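# Screw shower hose nut onto mixer tap thread

## Task

One of the shower hose's nuts already sits started on a thread of the mixer tap; turn it until it is hand-tight, and finish with the joined tap and hose lying at rest on the table.

## Robot and tools

Robot: two arms, left_arm and right_arm. Each has six revolute joints and a two-finger parallel gripper. Joint order, base to hand: waist (joint1), shoulder (joint2), elbow (joint3), wrist pitch (joint4), wrist yaw (joint5), wrist roll (joint6). Stated ranges in radians: waist -2.618 to 3.054, shoulder 0.000 to 3.142, elbow 0.000 to 3.142, wrist pitch -1.571 to 1.571, wrist yaw -1.571 to 1.571, wrist roll -2.094 to 2.094. The true end of any joint may sit up to 0.059 rad either side of these.

Frame: all hand positions, orientations and targets are in the scene frame. Origin is at table-top height, halfway between the nominal arm bases; +x points out over the table, +z up, and left_arm is on the +y side (this is not the image's left). Calibrated bases: left_arm at (-0.009, +0.322, 0) m, quat_wxyz (+1.000, 0, 0, -0.004); right_arm at (+0.003, -0.236, 0) m, identity orientation. Printed hand poses may be off by a few centimetres, more at long reach.

The row: every moving command is a row of 14 plain numbers covering both arms, even if only one moves: left_arm's six joint angles then its gripper opening, then the same seven for right_arm. Joint numbers are absolute target angles in radians (not offsets). Opening runs from -1 (closed) to +1 (fully open), also absolute.

execute_actions(actions, cameras): actions is a list of actions; each action is a table of 1 to 15 rows, each row held for one 1/30 s control step; if fewer than 15 rows, the last row repeats to fill the 15 steps (0.5 s per action). An empty list just reports state and images. A call is refused if a joint target lies more than 0.059 rad beyond a stated end and further out than the joint currently is. Per step, targets are kept within 0.339 rad of the measured angle for the first three joints and 2.2 rad for the wrist joints, and an arm's targets are scaled back if they would shift its gripper over 200 mm. Far targets therefore need several actions; re-send the remainder. To keep a joint still, resend its "Joint targets" value; to leave a gripper alone, resend its present command (0 is a real command).

move(target, speed, blend, opening_speed, blocking, cameras): target is one 14-number row or a list of up to 15 rows (absolute joint angles plus openings), all sharing at most 10 s. Joints move in step, so the hand traces a curve; there is no collision avoidance. speed in rad/s (0.01 to 12.57, default 0.5) caps the joint with farthest to go, one value or one per target. blend (rad) rounds corners in a list. opening_speed (0.2 or more, per second on the -1..+1 scale) ramps the fingers. Opening changes in later targets apply only when everything has come to rest there. blocking=false returns after about 0.5 s while the move runs; a new move replaces it. The result adds a "move:" line: done, off_target (resting more than 0.035 rad from target), moving, held, fault, plus limits=held if steps were withheld. Neither done nor off_target tells you about contact.

wait(seconds 0 to 10): lets time pass holding last commands; a running move continues. stop: brakes a running move (needs room). zoom_image(camera, region [x0,y0,x1,y1], max 504x504 px): enlarges part of the latest image of a camera present in the newest results. read_manual: licence texts only. finished_scene(scene): ends the scene irreversibly; call it only once the nut is tight and everything rests untouched by the robot.

Cameras: cam_head_left, cam_head_right, cam_high, cam_low, cam_left_wrist, cam_right_wrist, each 896x504. cameras=[] gives none; null or ["all"] gives all; an unknown name voids the call.

Results: Joint positions and Joint velocities have a block per arm in the joint order above; the position block ends with the finger gap in metres (0.093 fully open), the velocity block with its rate. "within noise" means the arm is still. Joint targets shows what joints are being driven toward now. grip_measured is the gripper motor on the -1..+1 scale; pads meet near -0.94 and each millimetre of object width adds about 0.0208. It may read up to 0.02 high. To grip a rigid flat object firmly, send about 0.24 below its width reading; round or small parts like a nut may need lower. Hold by resending the same number; release by sending well above the width reading. Pads push about 50 to 65 N each. Joint torques: drive output, positive toward larger angles, first three joints wrap at ±28 N m. Lines "joint sent to its limit" and "joint command not followed" (clearance check changed targets) warn of clamping. Step readings list intermediate joint angles for execute_actions calls only.

end_effector_position is the point between the finger pads, about 1 cm behind the tips; fingers point along the gripper's +z and close along its y axis. Wrist roll (joint6) turns the gripper about its pointing axis, which is the natural joint for twisting a nut, within its ±2.094 range, so regrip in several strokes.

Avoid: dropping parts, releasing anything still moving, fast impacts, pressing hard (a target far past contact presses harder), arms hitting or gripping each other, and anything leaving the table. Stretched arms, held loads or pushing against unreachable poses heat motors: MOTOR HOT at 75 °C, at 90 °C the arm folds and idles, at 100 °C it goes limp. Loose objects may get brief pushes.

Each tool is called after "Request:" as name(argument=value, ...) on one line, values as JSON.

## Session

Request:
execute_actions(actions=[])

Scene clock: 0.00 s.
left_arm: end_effector_position=(+0.3309, +0.2868, +0.0975) grip_measured=+1.000 end_effector_quat_wxyz=(+0.394, -0.075, +0.916, +0.021) | right_arm: end_effector_position=(+0.3297, -0.2226, +0.1658) grip_measured=+1.000 end_effector_quat_wxyz=(+0.310, +0.084, +0.942, +0.095)
Joint positions: left_arm=[-0.223 1.269 0.623 -0.149 -0.264 -0.287 0.093] | right_arm=[-0.035 1.219 0.966 -0.672 -0.149 0.192 0.093]
Joint velocities: within noise
Joint torques (N m): no reading
Motor temperatures (°C): left_arm=[26 37 34 34 26 25 27] | right_arm=[27 35 38 33 27 27 29]
Heat: left arm: 37 °C; right arm: 38 °C.
Joint targets: left_arm=[-0.223 1.265 0.630 -0.149 -0.264 -0.287] | right_arm=[-0.035 1.217 0.972 -0.677 -0.148 0.193]
Tool commands: left_gripper/opening=+1.0 right_gripper/opening=+1.0

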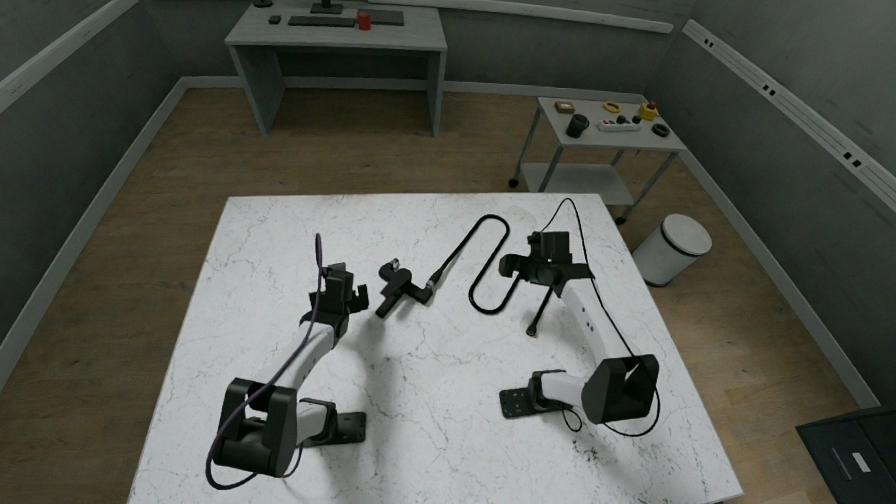

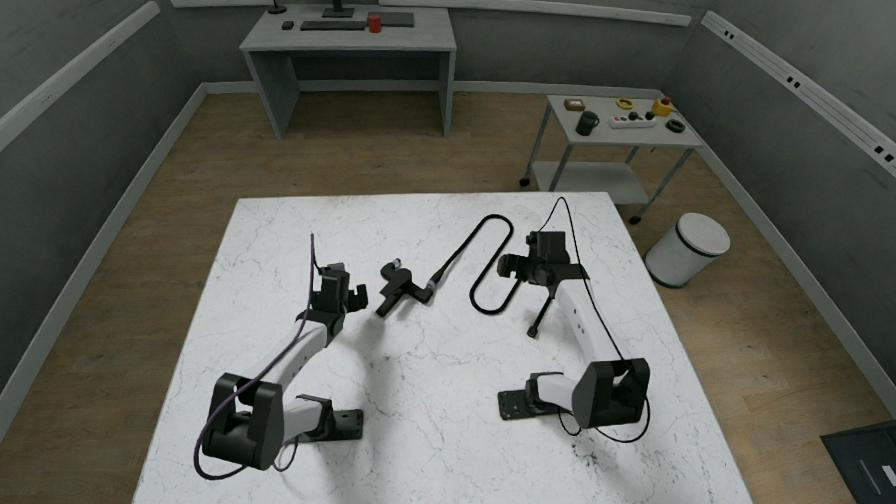

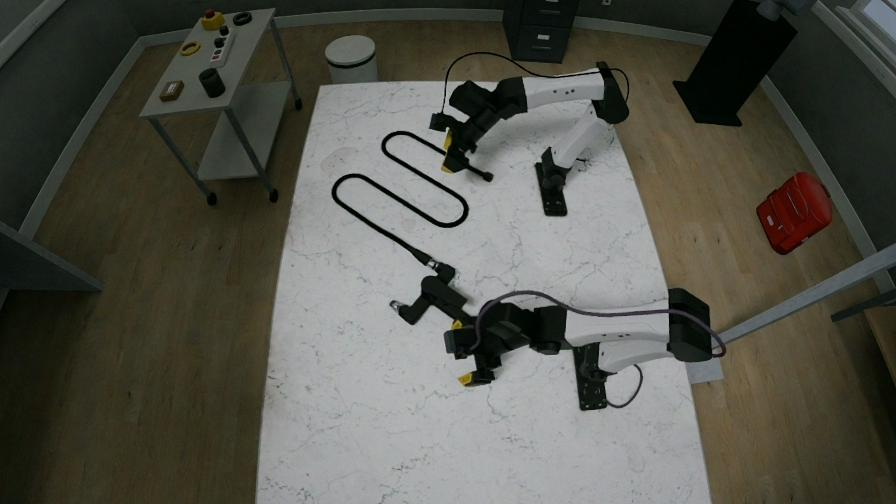

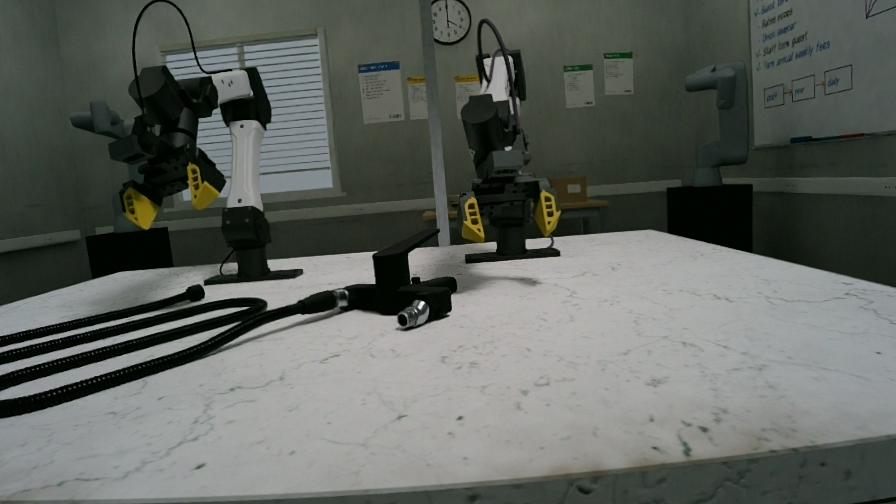

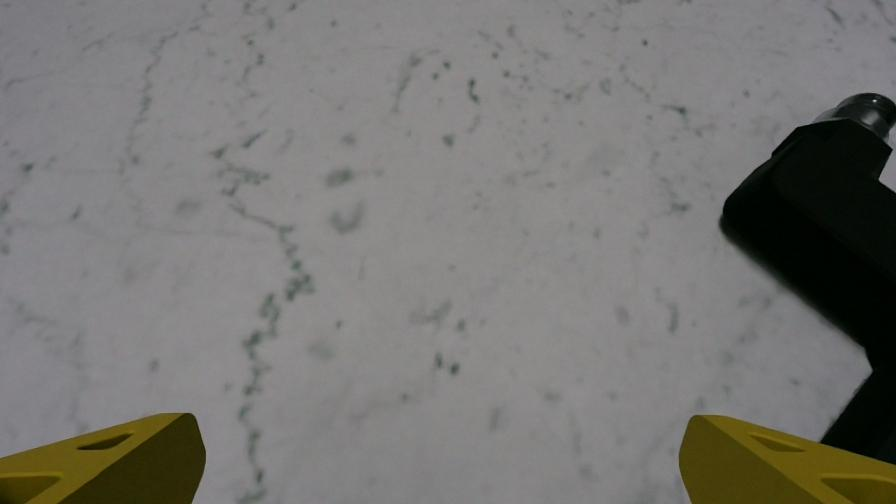

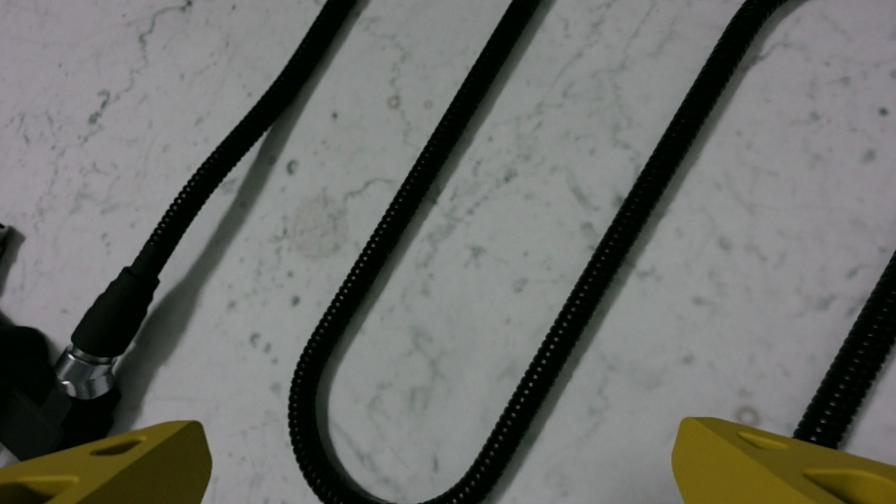

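Request:
zoom_image(camera="cam_high", region=[360, 230, 520, 340])

Request:
zoom_image(camera="cam_low", region=[280, 220, 480, 340])

Request:
zoom_image(camera="cam_head_left", region=[340, 200, 540, 340])

Request:
zoom_image(camera="cam_right_wrist", region=[0, 200, 220, 480])

Scaled by 3.150 from the camera's 896x504 image, which has a finer 1280x720 frame.

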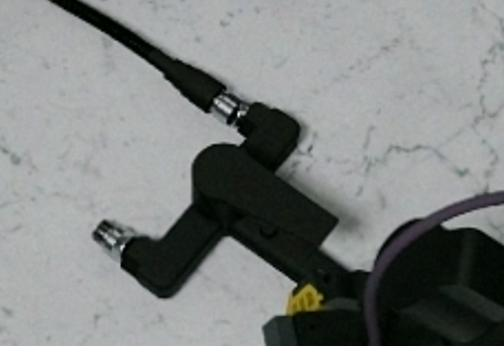

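Scaled by 2.520 from the camera's 896x504 image, which has a finer 1280x720 frame.

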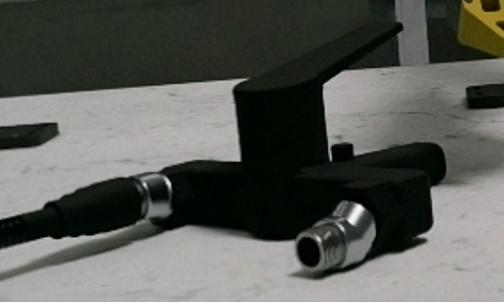

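Scaled by 2.520 from the camera's 896x504 image, which has a finer 1280x720 frame.

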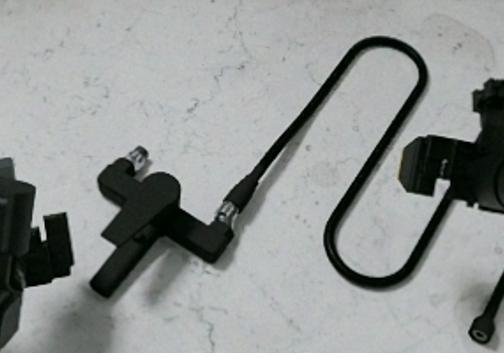

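Scaled by 1.800 from the camera's 896x504 image, which has a finer 1280x720 frame.

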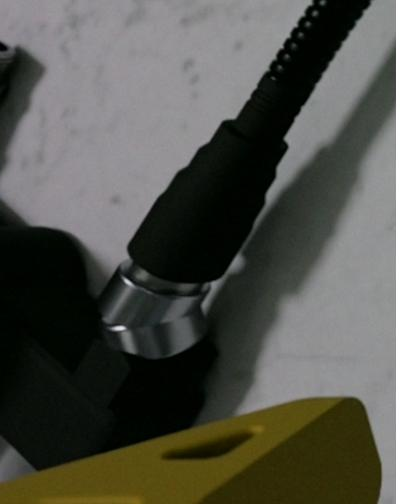

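Request:
move(target=[[-0.223,0.9,0.7,-0.7,-0.15,0,1,-0.035,1.217,0.972,-0.677,-0.148,0.193,1],[-0.5,0.9,0.75,-0.6,0,0,1,0.35,1.1,1.15,-0.9,-0.25,0.0,1]], speed=0.8)

Scene clock: 87.10 s.
left_arm: end_effector_position=(+0.2351, +0.1896, +0.1606) grip_measured=+1.000 end_effector_quat_wxyz=(+0.365, +0.224, +0.899, -0.091) | right_arm: end_effector_position=(+0.2708, -0.0967, +0.2349) grip_measured=+1.000 end_effector_quat_wxyz=(+0.319, -0.196, +0.911, +0.173)
Joint positions: left_arm=[-0.494 0.906 0.719 -0.613 -0.01 -0.011 0.093] | right_arm=[0.346 1.104 1.128 -0.886 -0.242 0.013 0.093]
Joint velocities: within noise
Joint torques (N m): left_arm=[-0.59 -1.72 10.41 1.76 0.11 -0.04] | right_arm=[0.43 -2.89 10.47 1.81 -0.11 -0.02]
Motor temperatures (°C): left_arm=[26 38 41 38 26 25 27] | right_arm=[27 36 47 37 27 27 29]
Heat: left arm: 41 °C; right arm: 47 °C.
Joint targets: left_arm=[-0.500 0.900 0.750 -0.600 0.000 0.000] | right_arm=[0.350 1.100 1.150 -0.900 -0.250 0.000]
move: done

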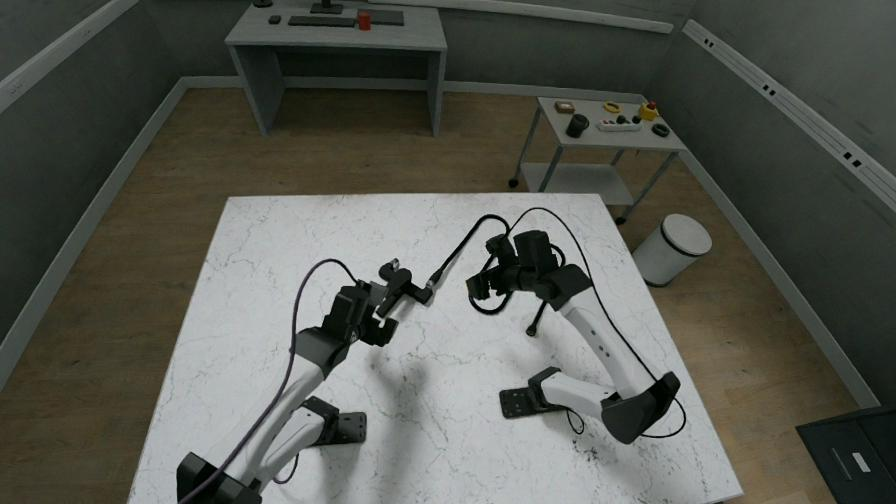

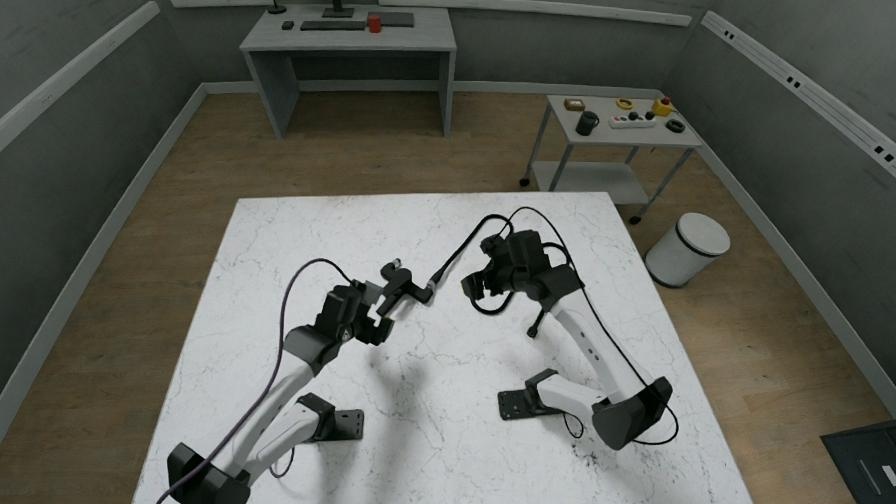

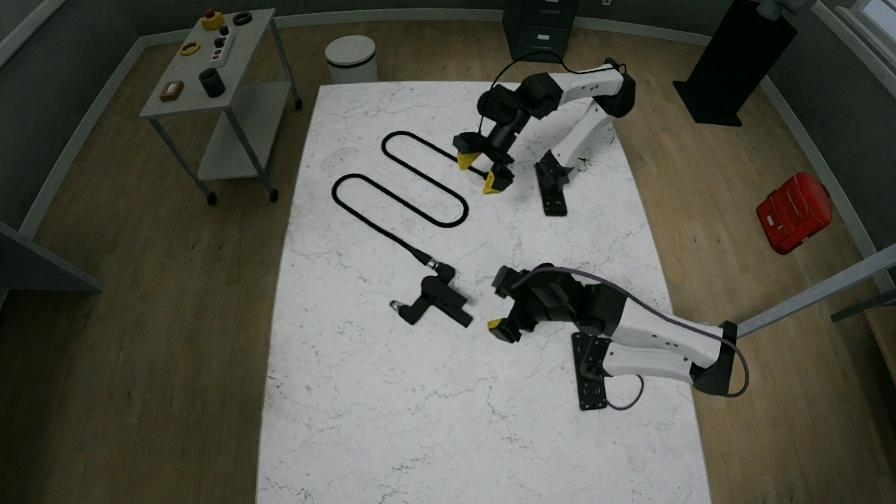

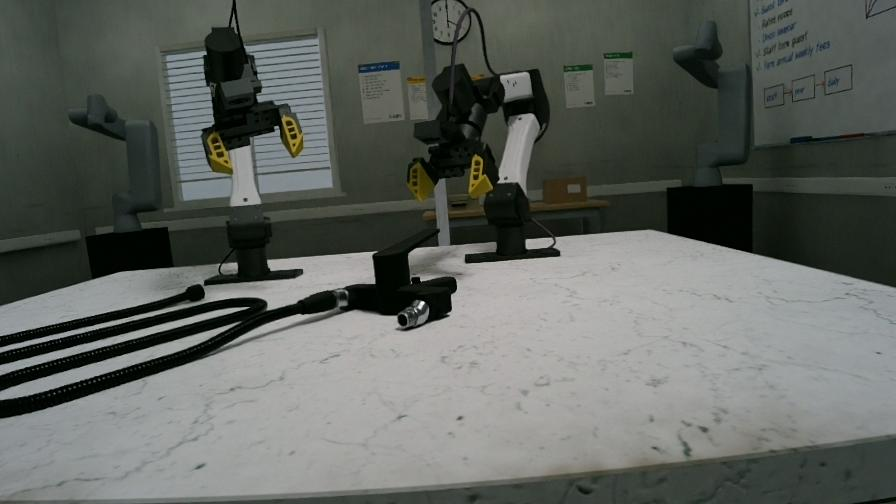

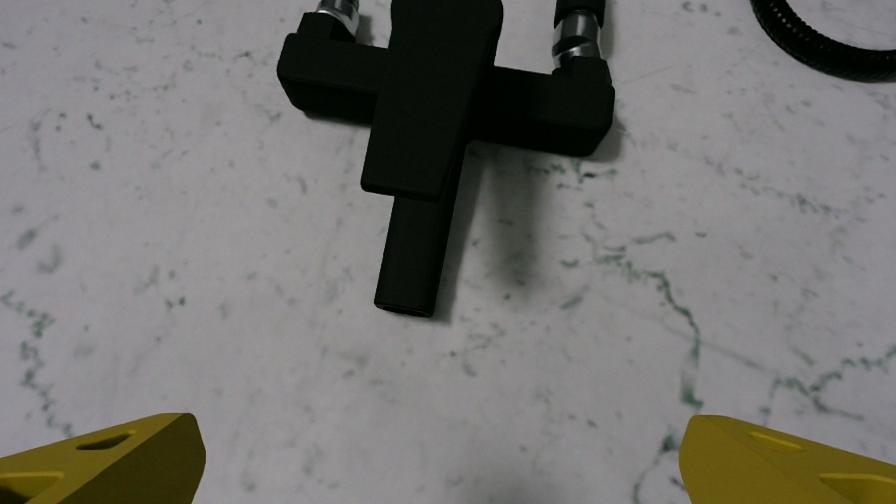

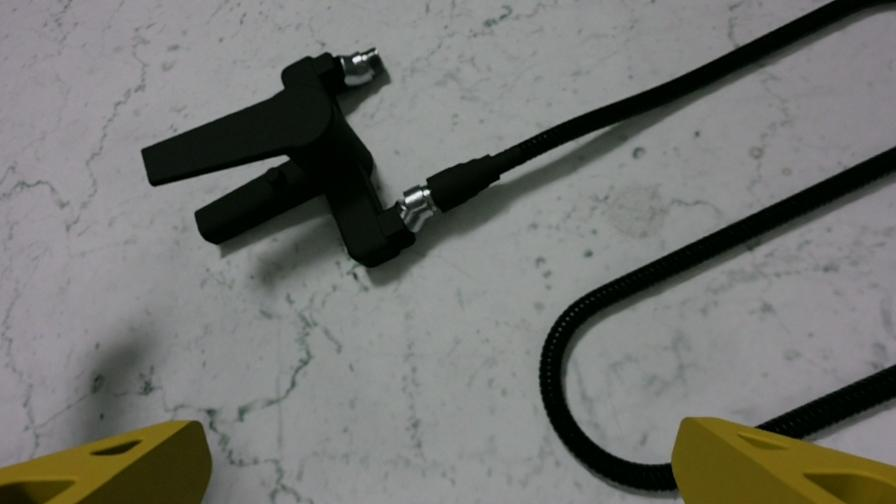

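Request:
zoom_image(camera="cam_left_wrist", region=[260, 0, 660, 320])

Request:
zoom_image(camera="cam_right_wrist", region=[330, 130, 530, 280])

Request:
zoom_image(camera="cam_low", region=[320, 220, 480, 340])

Scaled by 1.260 from the camera's 896x504 image, which has a finer 1280x720 frame.

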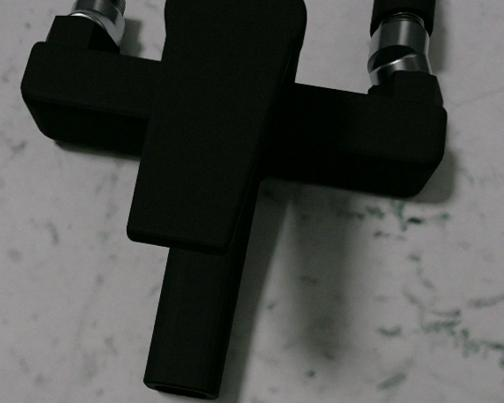

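Scaled by 2.520 from the camera's 896x504 image, which has a finer 1280x720 frame.

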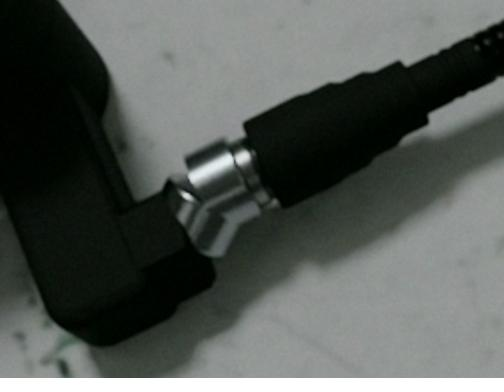

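Scaled by 3.150 from the camera's 896x504 image, which has a finer 1280x720 frame.

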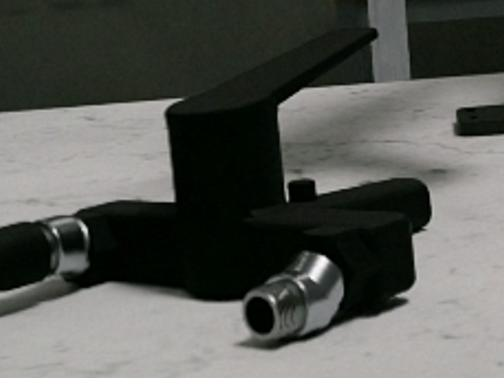

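Request:
move(target=[-0.247,1.028,0.29,0.15,0.283,0.2,1,0.498,1.766,1.28,-0.6,-0.24,1.132,1], speed=0.8)

Scene clock: 136.67 s.
left_arm: end_effector_position=(+0.2725, +0.1992, +0.0937) grip_measured=+1.000 end_effector_quat_wxyz=(+0.466, +0.257, +0.835, -0.137) | right_arm: end_effector_position=(+0.3519, -0.0023, +0.0960) grip_measured=+1.000 end_effector_quat_wxyz=(+0.073, +0.270, +0.928, +0.247)
Joint positions: left_arm=[-0.254 1.021 0.306 0.136 0.274 0.187 0.093] | right_arm=[0.494 1.753 1.252 -0.605 -0.243 1.119 0.093]
Joint velocities: within noise
Joint torques (N m): left_arm=[0.7 -1.16 5.85 1.98 0.21 -0.01] | right_arm=[0.42 -6.64 10.71 1.52 0.01 0.21]
Motor temperatures (°C): left_arm=[26 37 46 38 26 25 27] | right_arm=[26 35 50 37 27 27 29]
Heat: left arm: 46 °C; right arm: 50 °C.
Joint targets: left_arm=[-0.247 1.028 0.290 0.150 0.283 0.200] | right_arm=[0.498 1.766 1.280 -0.600 -0.240 1.132]
move: done

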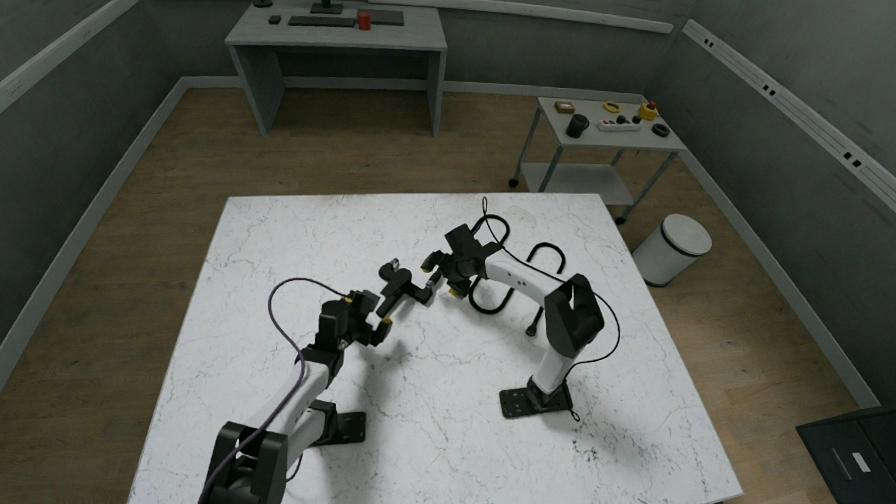

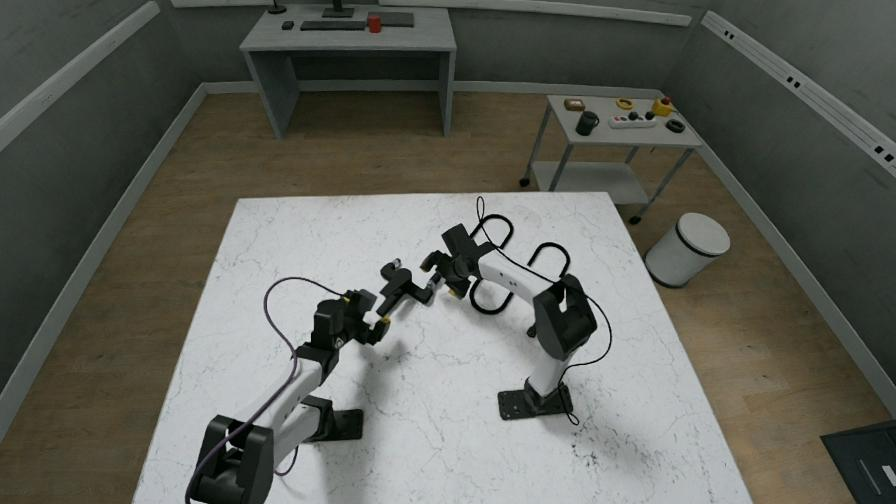

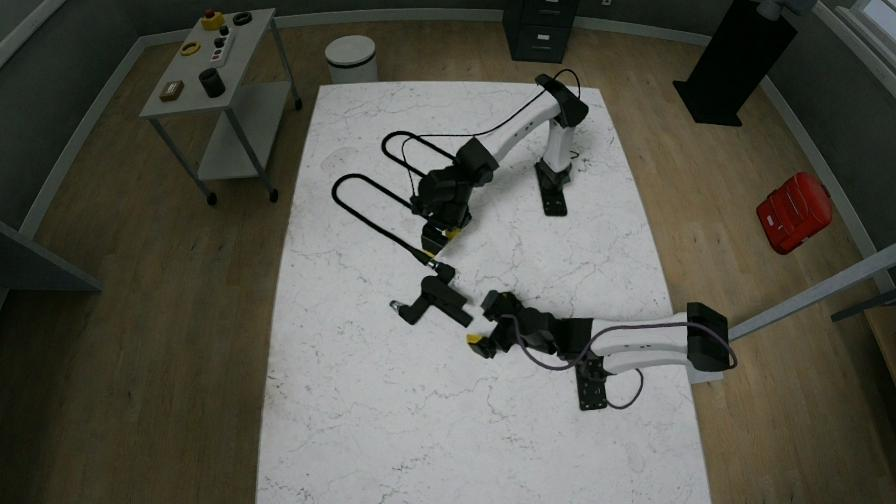

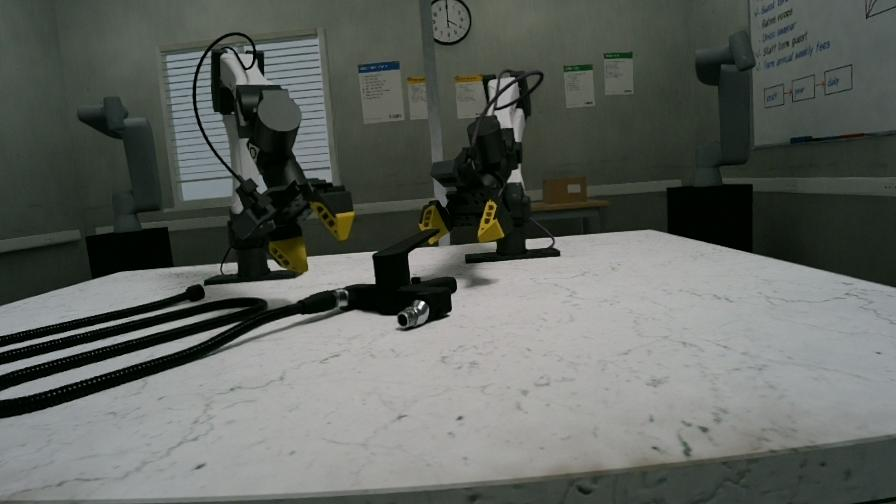

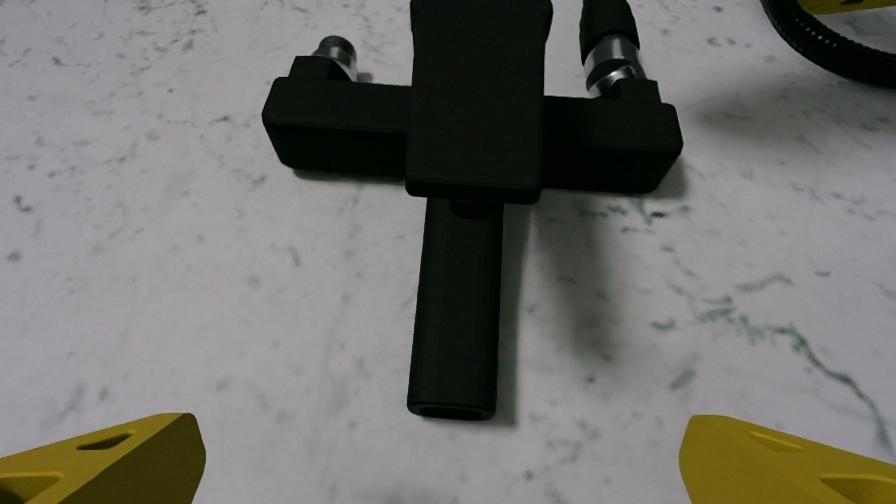

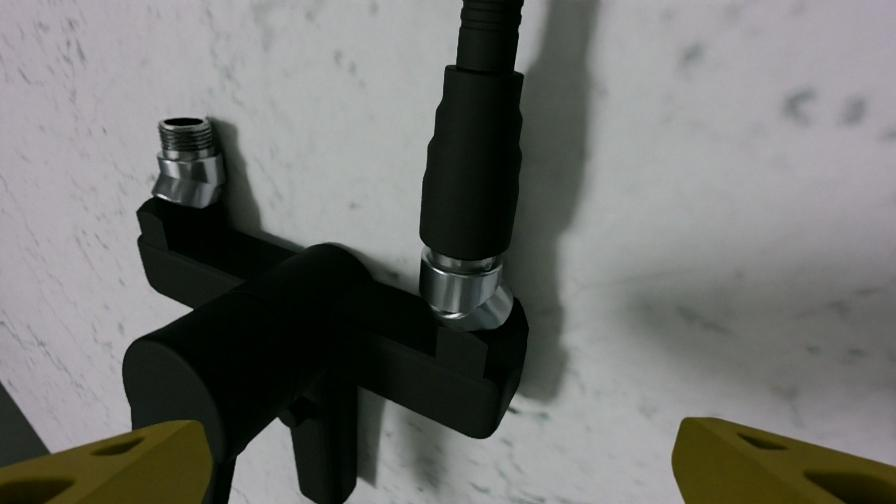

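Request:
zoom_image(camera="cam_right_wrist", region=[390, 220, 550, 360])

Request:
zoom_image(camera="cam_right_wrist", region=[130, 100, 290, 240])

Request:
zoom_image(camera="cam_left_wrist", region=[540, 0, 700, 120])

Scaled by 3.150 from the camera's 896x504 image, which has a finer 1280x720 frame.

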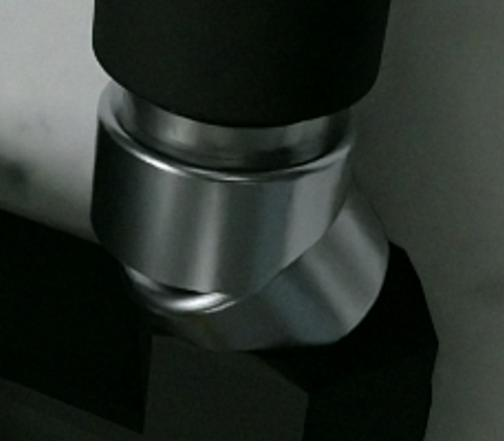

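Scaled by 3.150 from the camera's 896x504 image, which has a finer 1280x720 frame.

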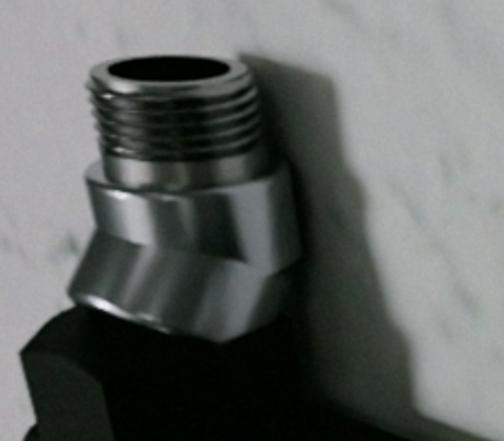

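Scaled by 3.150 from the camera's 896x504 image, which has a finer 1280x720 frame.

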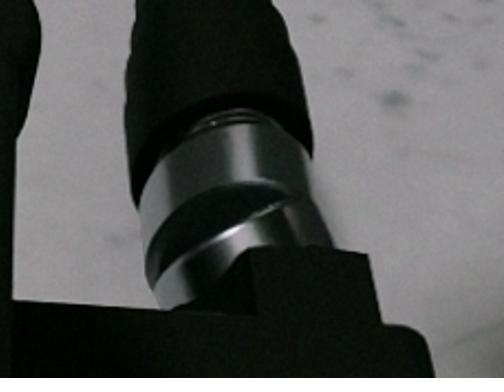

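Request:
move(target=[-0.278,1.53,0.268,0.75,0.297,0.166,1,0.498,1.766,1.28,-0.6,-0.24,1.132,1], speed=0.6, cameras=["cam_left_wrist","cam_low","cam_high"])

Request:
zoom_image(camera="cam_low", region=[320, 200, 560, 340])

Scene clock: 206.30 s.
left_arm: end_effector_position=(+0.3136, +0.1792, +0.0520) grip_measured=+1.000 end_effector_quat_wxyz=(+0.497, +0.263, +0.813, -0.150) | right_arm: end_effector_position=(+0.3520, -0.0022, +0.0961) grip_measured=+1.000 end_effector_quat_wxyz=(+0.073, +0.271, +0.928, +0.247)
Joint positions: left_arm=[-0.272 1.52 0.281 0.737 0.288 0.175 0.093] | right_arm=[0.494 1.753 1.252 -0.605 -0.243 1.12 0.093]
Joint velocities: within noise
Joint torques (N m): left_arm=[-0.7 -3.36 4.07 2.01 0.2 -0.24] | right_arm=[0.4 -6.63 10.73 1.51 0.01 0.21]
Motor temperatures (°C): left_arm=[26 36 40 43 26 24 27] | right_arm=[26 41 52 36 27 27 29]
Heat: left arm: 43 °C; right arm: 52 °C.
Joint targets: left_arm=[-0.278 1.530 0.268 0.750 0.297 0.166] | right_arm=[0.498 1.766 1.280 -0.600 -0.240 1.132]
move: done
Images, in order (width x height): cam_high 896x504, cam_low 896x504, cam_left_wrist 896x504.

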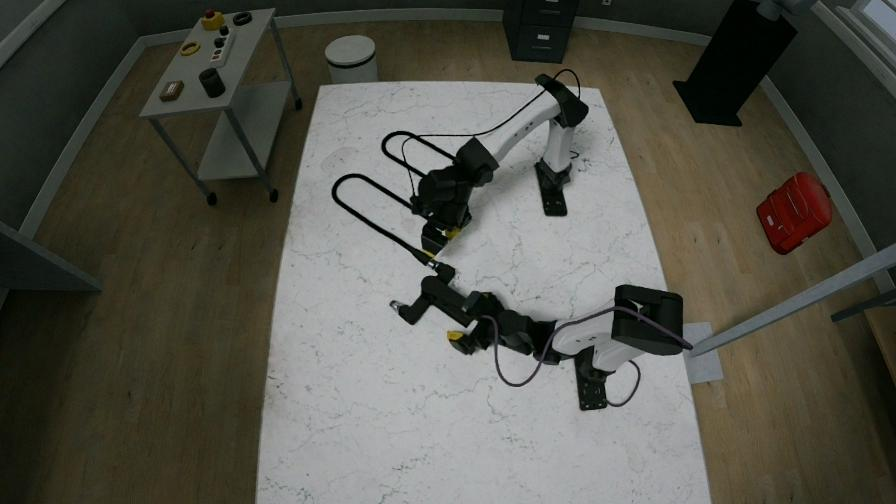

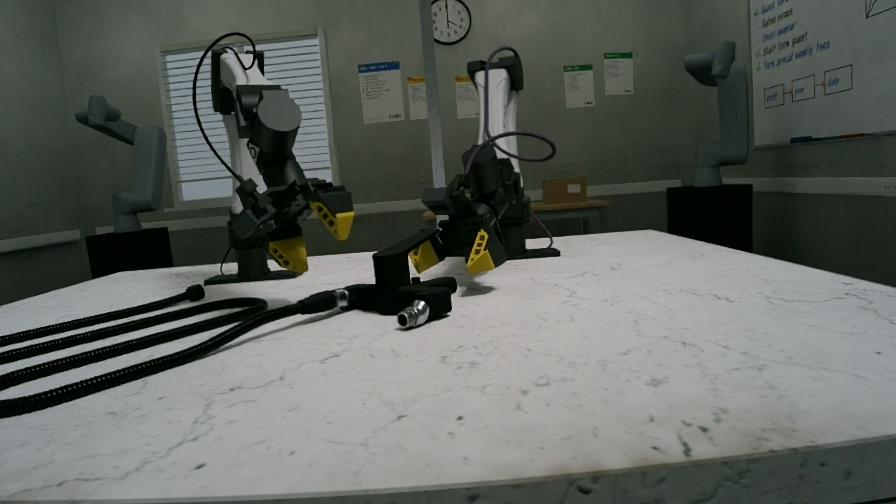

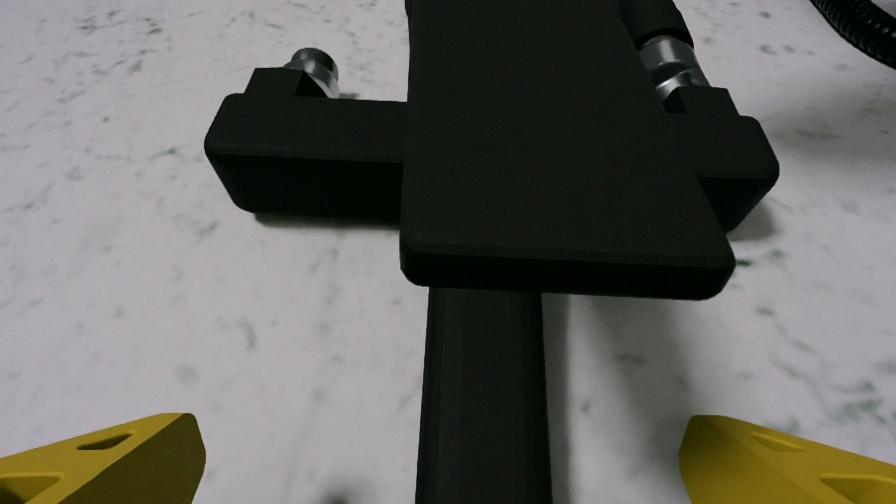

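Scaled by 2.100 from the camera's 896x504 image, which has a finer 1280x720 frame.

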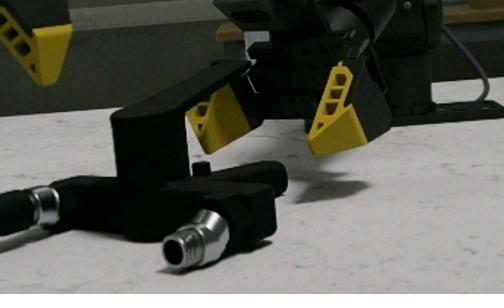

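Request:
move(target=[-0.325,1.745,0.22,1.02,0.255,0.125,1,0.498,1.766,1.28,-0.6,-0.24,1.132,1], speed=0.4, cameras=["cam_left_wrist","cam_low","cam_high"])

Request:
zoom_image(camera="cam_low", region=[320, 200, 560, 340])

Scene clock: 222.47 s.
left_arm: end_effector_position=(+0.3058, +0.1678, +0.0220) grip_measured=+1.000 end_effector_quat_wxyz=(+0.495, +0.261, +0.812, -0.163) | right_arm: end_effector_position=(+0.3521, -0.0022, +0.0962) grip_measured=+1.000 end_effector_quat_wxyz=(+0.073, +0.271, +0.927, +0.247)
Joint positions: left_arm=[-0.318 1.732 0.232 1.008 0.269 0.134 0.093] | right_arm=[0.494 1.753 1.252 -0.604 -0.243 1.12 0.093]
Joint velocities: within noise
Joint torques (N m): left_arm=[-0.68 -3.77 2.8 2.06 -0.02 -0.24] | right_arm=[0.42 -6.64 10.71 1.51 0.01 0.21]
Motor temperatures (°C): left_arm=[26 36 39 43 26 24 27] | right_arm=[26 42 53 36 27 27 29]
Heat: left arm: 43 °C; right arm: 53 °C.
Joint targets: left_arm=[-0.325 1.745 0.220 1.020 0.255 0.125] | right_arm=[0.498 1.766 1.280 -0.600 -0.240 1.132]
move: done
Images, in order (width x height): cam_high 896x504, cam_low 896x504, cam_left_wrist 896x504.

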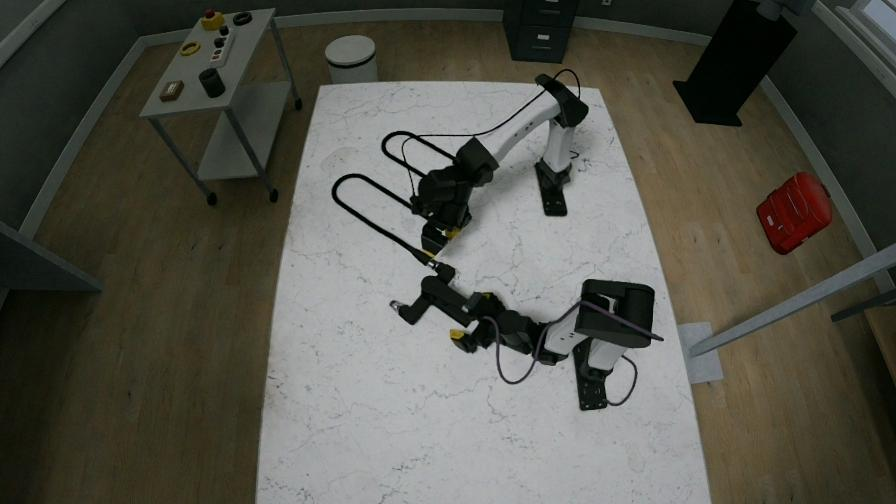

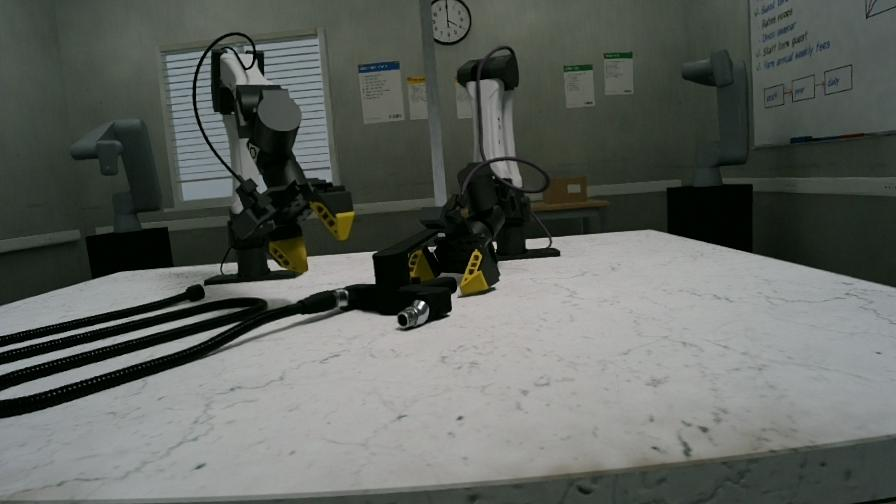

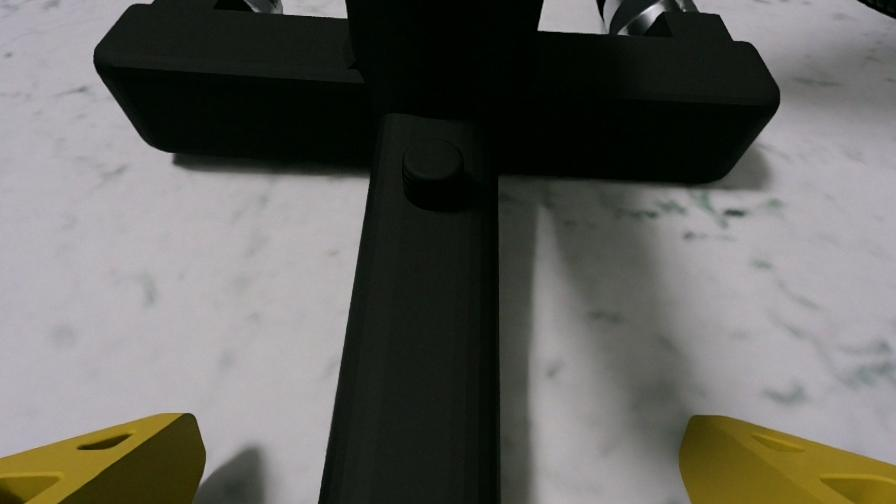

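Scaled by 2.100 from the camera's 896x504 image, which has a finer 1280x720 frame.

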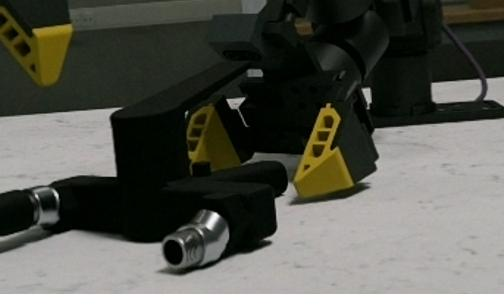

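Request:
move(target=[[-0.306,1.745,0.22,1.02,0.272,0.125,1,0.498,1.766,1.28,-0.6,-0.24,1.132,1],[-0.306,1.745,0.22,1.02,0.272,0.125,-0.8,0.498,1.766,1.28,-0.6,-0.24,1.132,1]], speed=0.4, opening_speed=0.8, cameras=["cam_left_wrist","cam_right_wrist","cam_high"])

Request:
zoom_image(camera="cam_right_wrist", region=[130, 50, 550, 470])

Scene clock: 231.87 s.
left_arm: end_effector_position=(+0.3079, +0.1714, +0.0226) grip_measured=-0.426 end_effector_quat_wxyz=(+0.497, +0.256, +0.813, -0.160) | right_arm: end_effector_position=(+0.3521, -0.0022, +0.0962) grip_measured=+1.000 end_effector_quat_wxyz=(+0.073, +0.271, +0.927, +0.247)
Joint positions: left_arm=[-0.308 1.732 0.232 1.011 0.266 0.133 0.025] | right_arm=[0.494 1.753 1.252 -0.604 -0.243 1.12 0.093]
Joint velocities: within noise
Joint torques (N m): left_arm=[0.16 -3.78 2.88 2.02 0.18 -0.2] | right_arm=[0.42 -6.63 10.71 1.51 0.01 0.21]
Motor temperatures (°C): left_arm=[26 37 38 43 26 24 27] | right_arm=[26 42 53 36 27 27 29]
Heat: left arm: 43 °C; right arm: 53 °C.
Joint targets: left_arm=[-0.306 1.745 0.220 1.020 0.272 0.125] | right_arm=[0.498 1.766 1.280 -0.600 -0.240 1.132]
move: done
Images, in order (width x height): cam_high 896x504, cam_left_wrist 896x504, cam_right_wrist 896x504.

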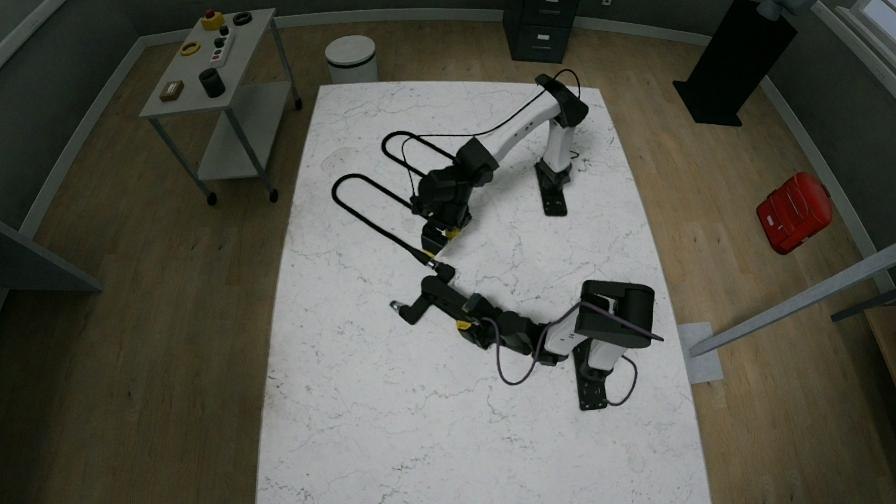

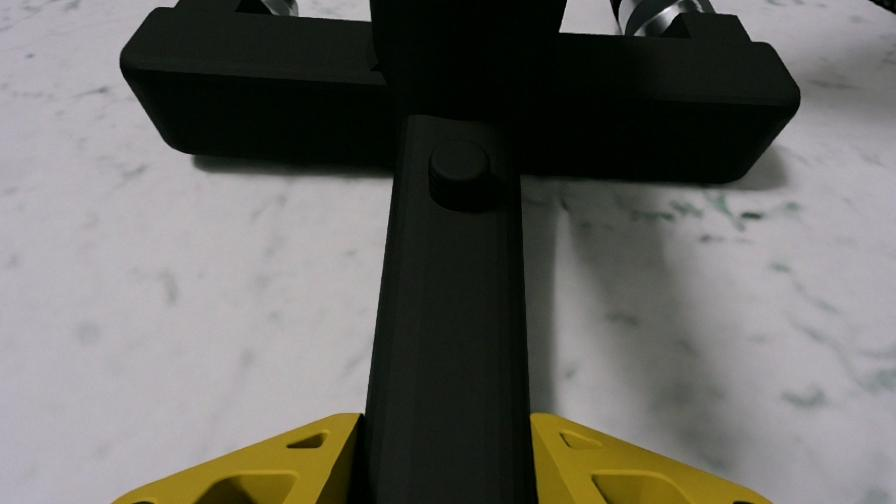

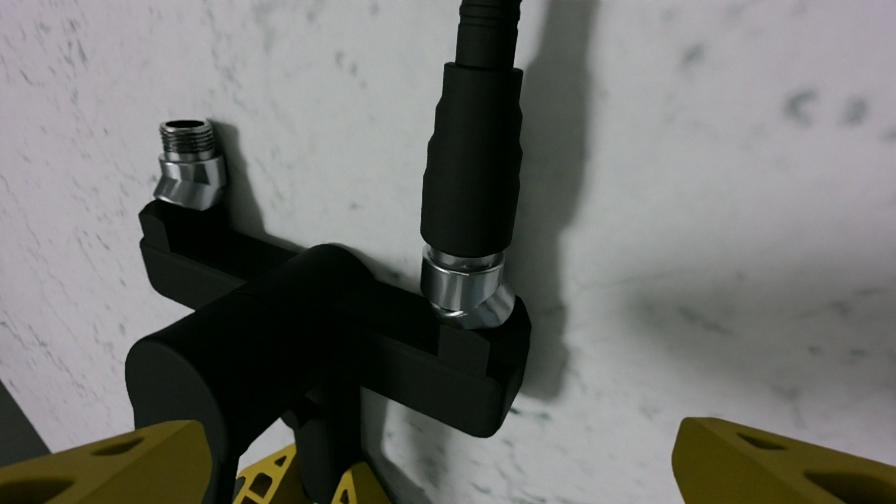

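Scaled by 1.200 from the camera's 896x504 image, which has a finer 1280x720 frame.

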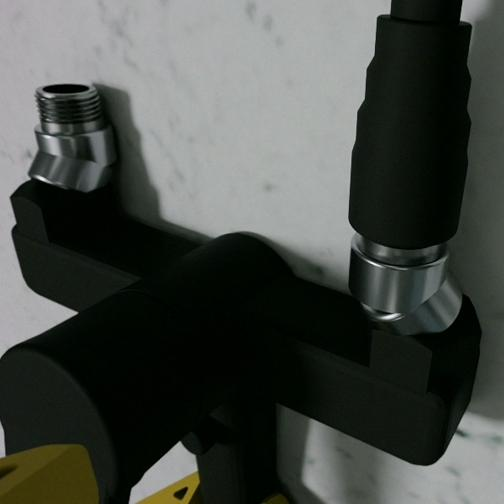

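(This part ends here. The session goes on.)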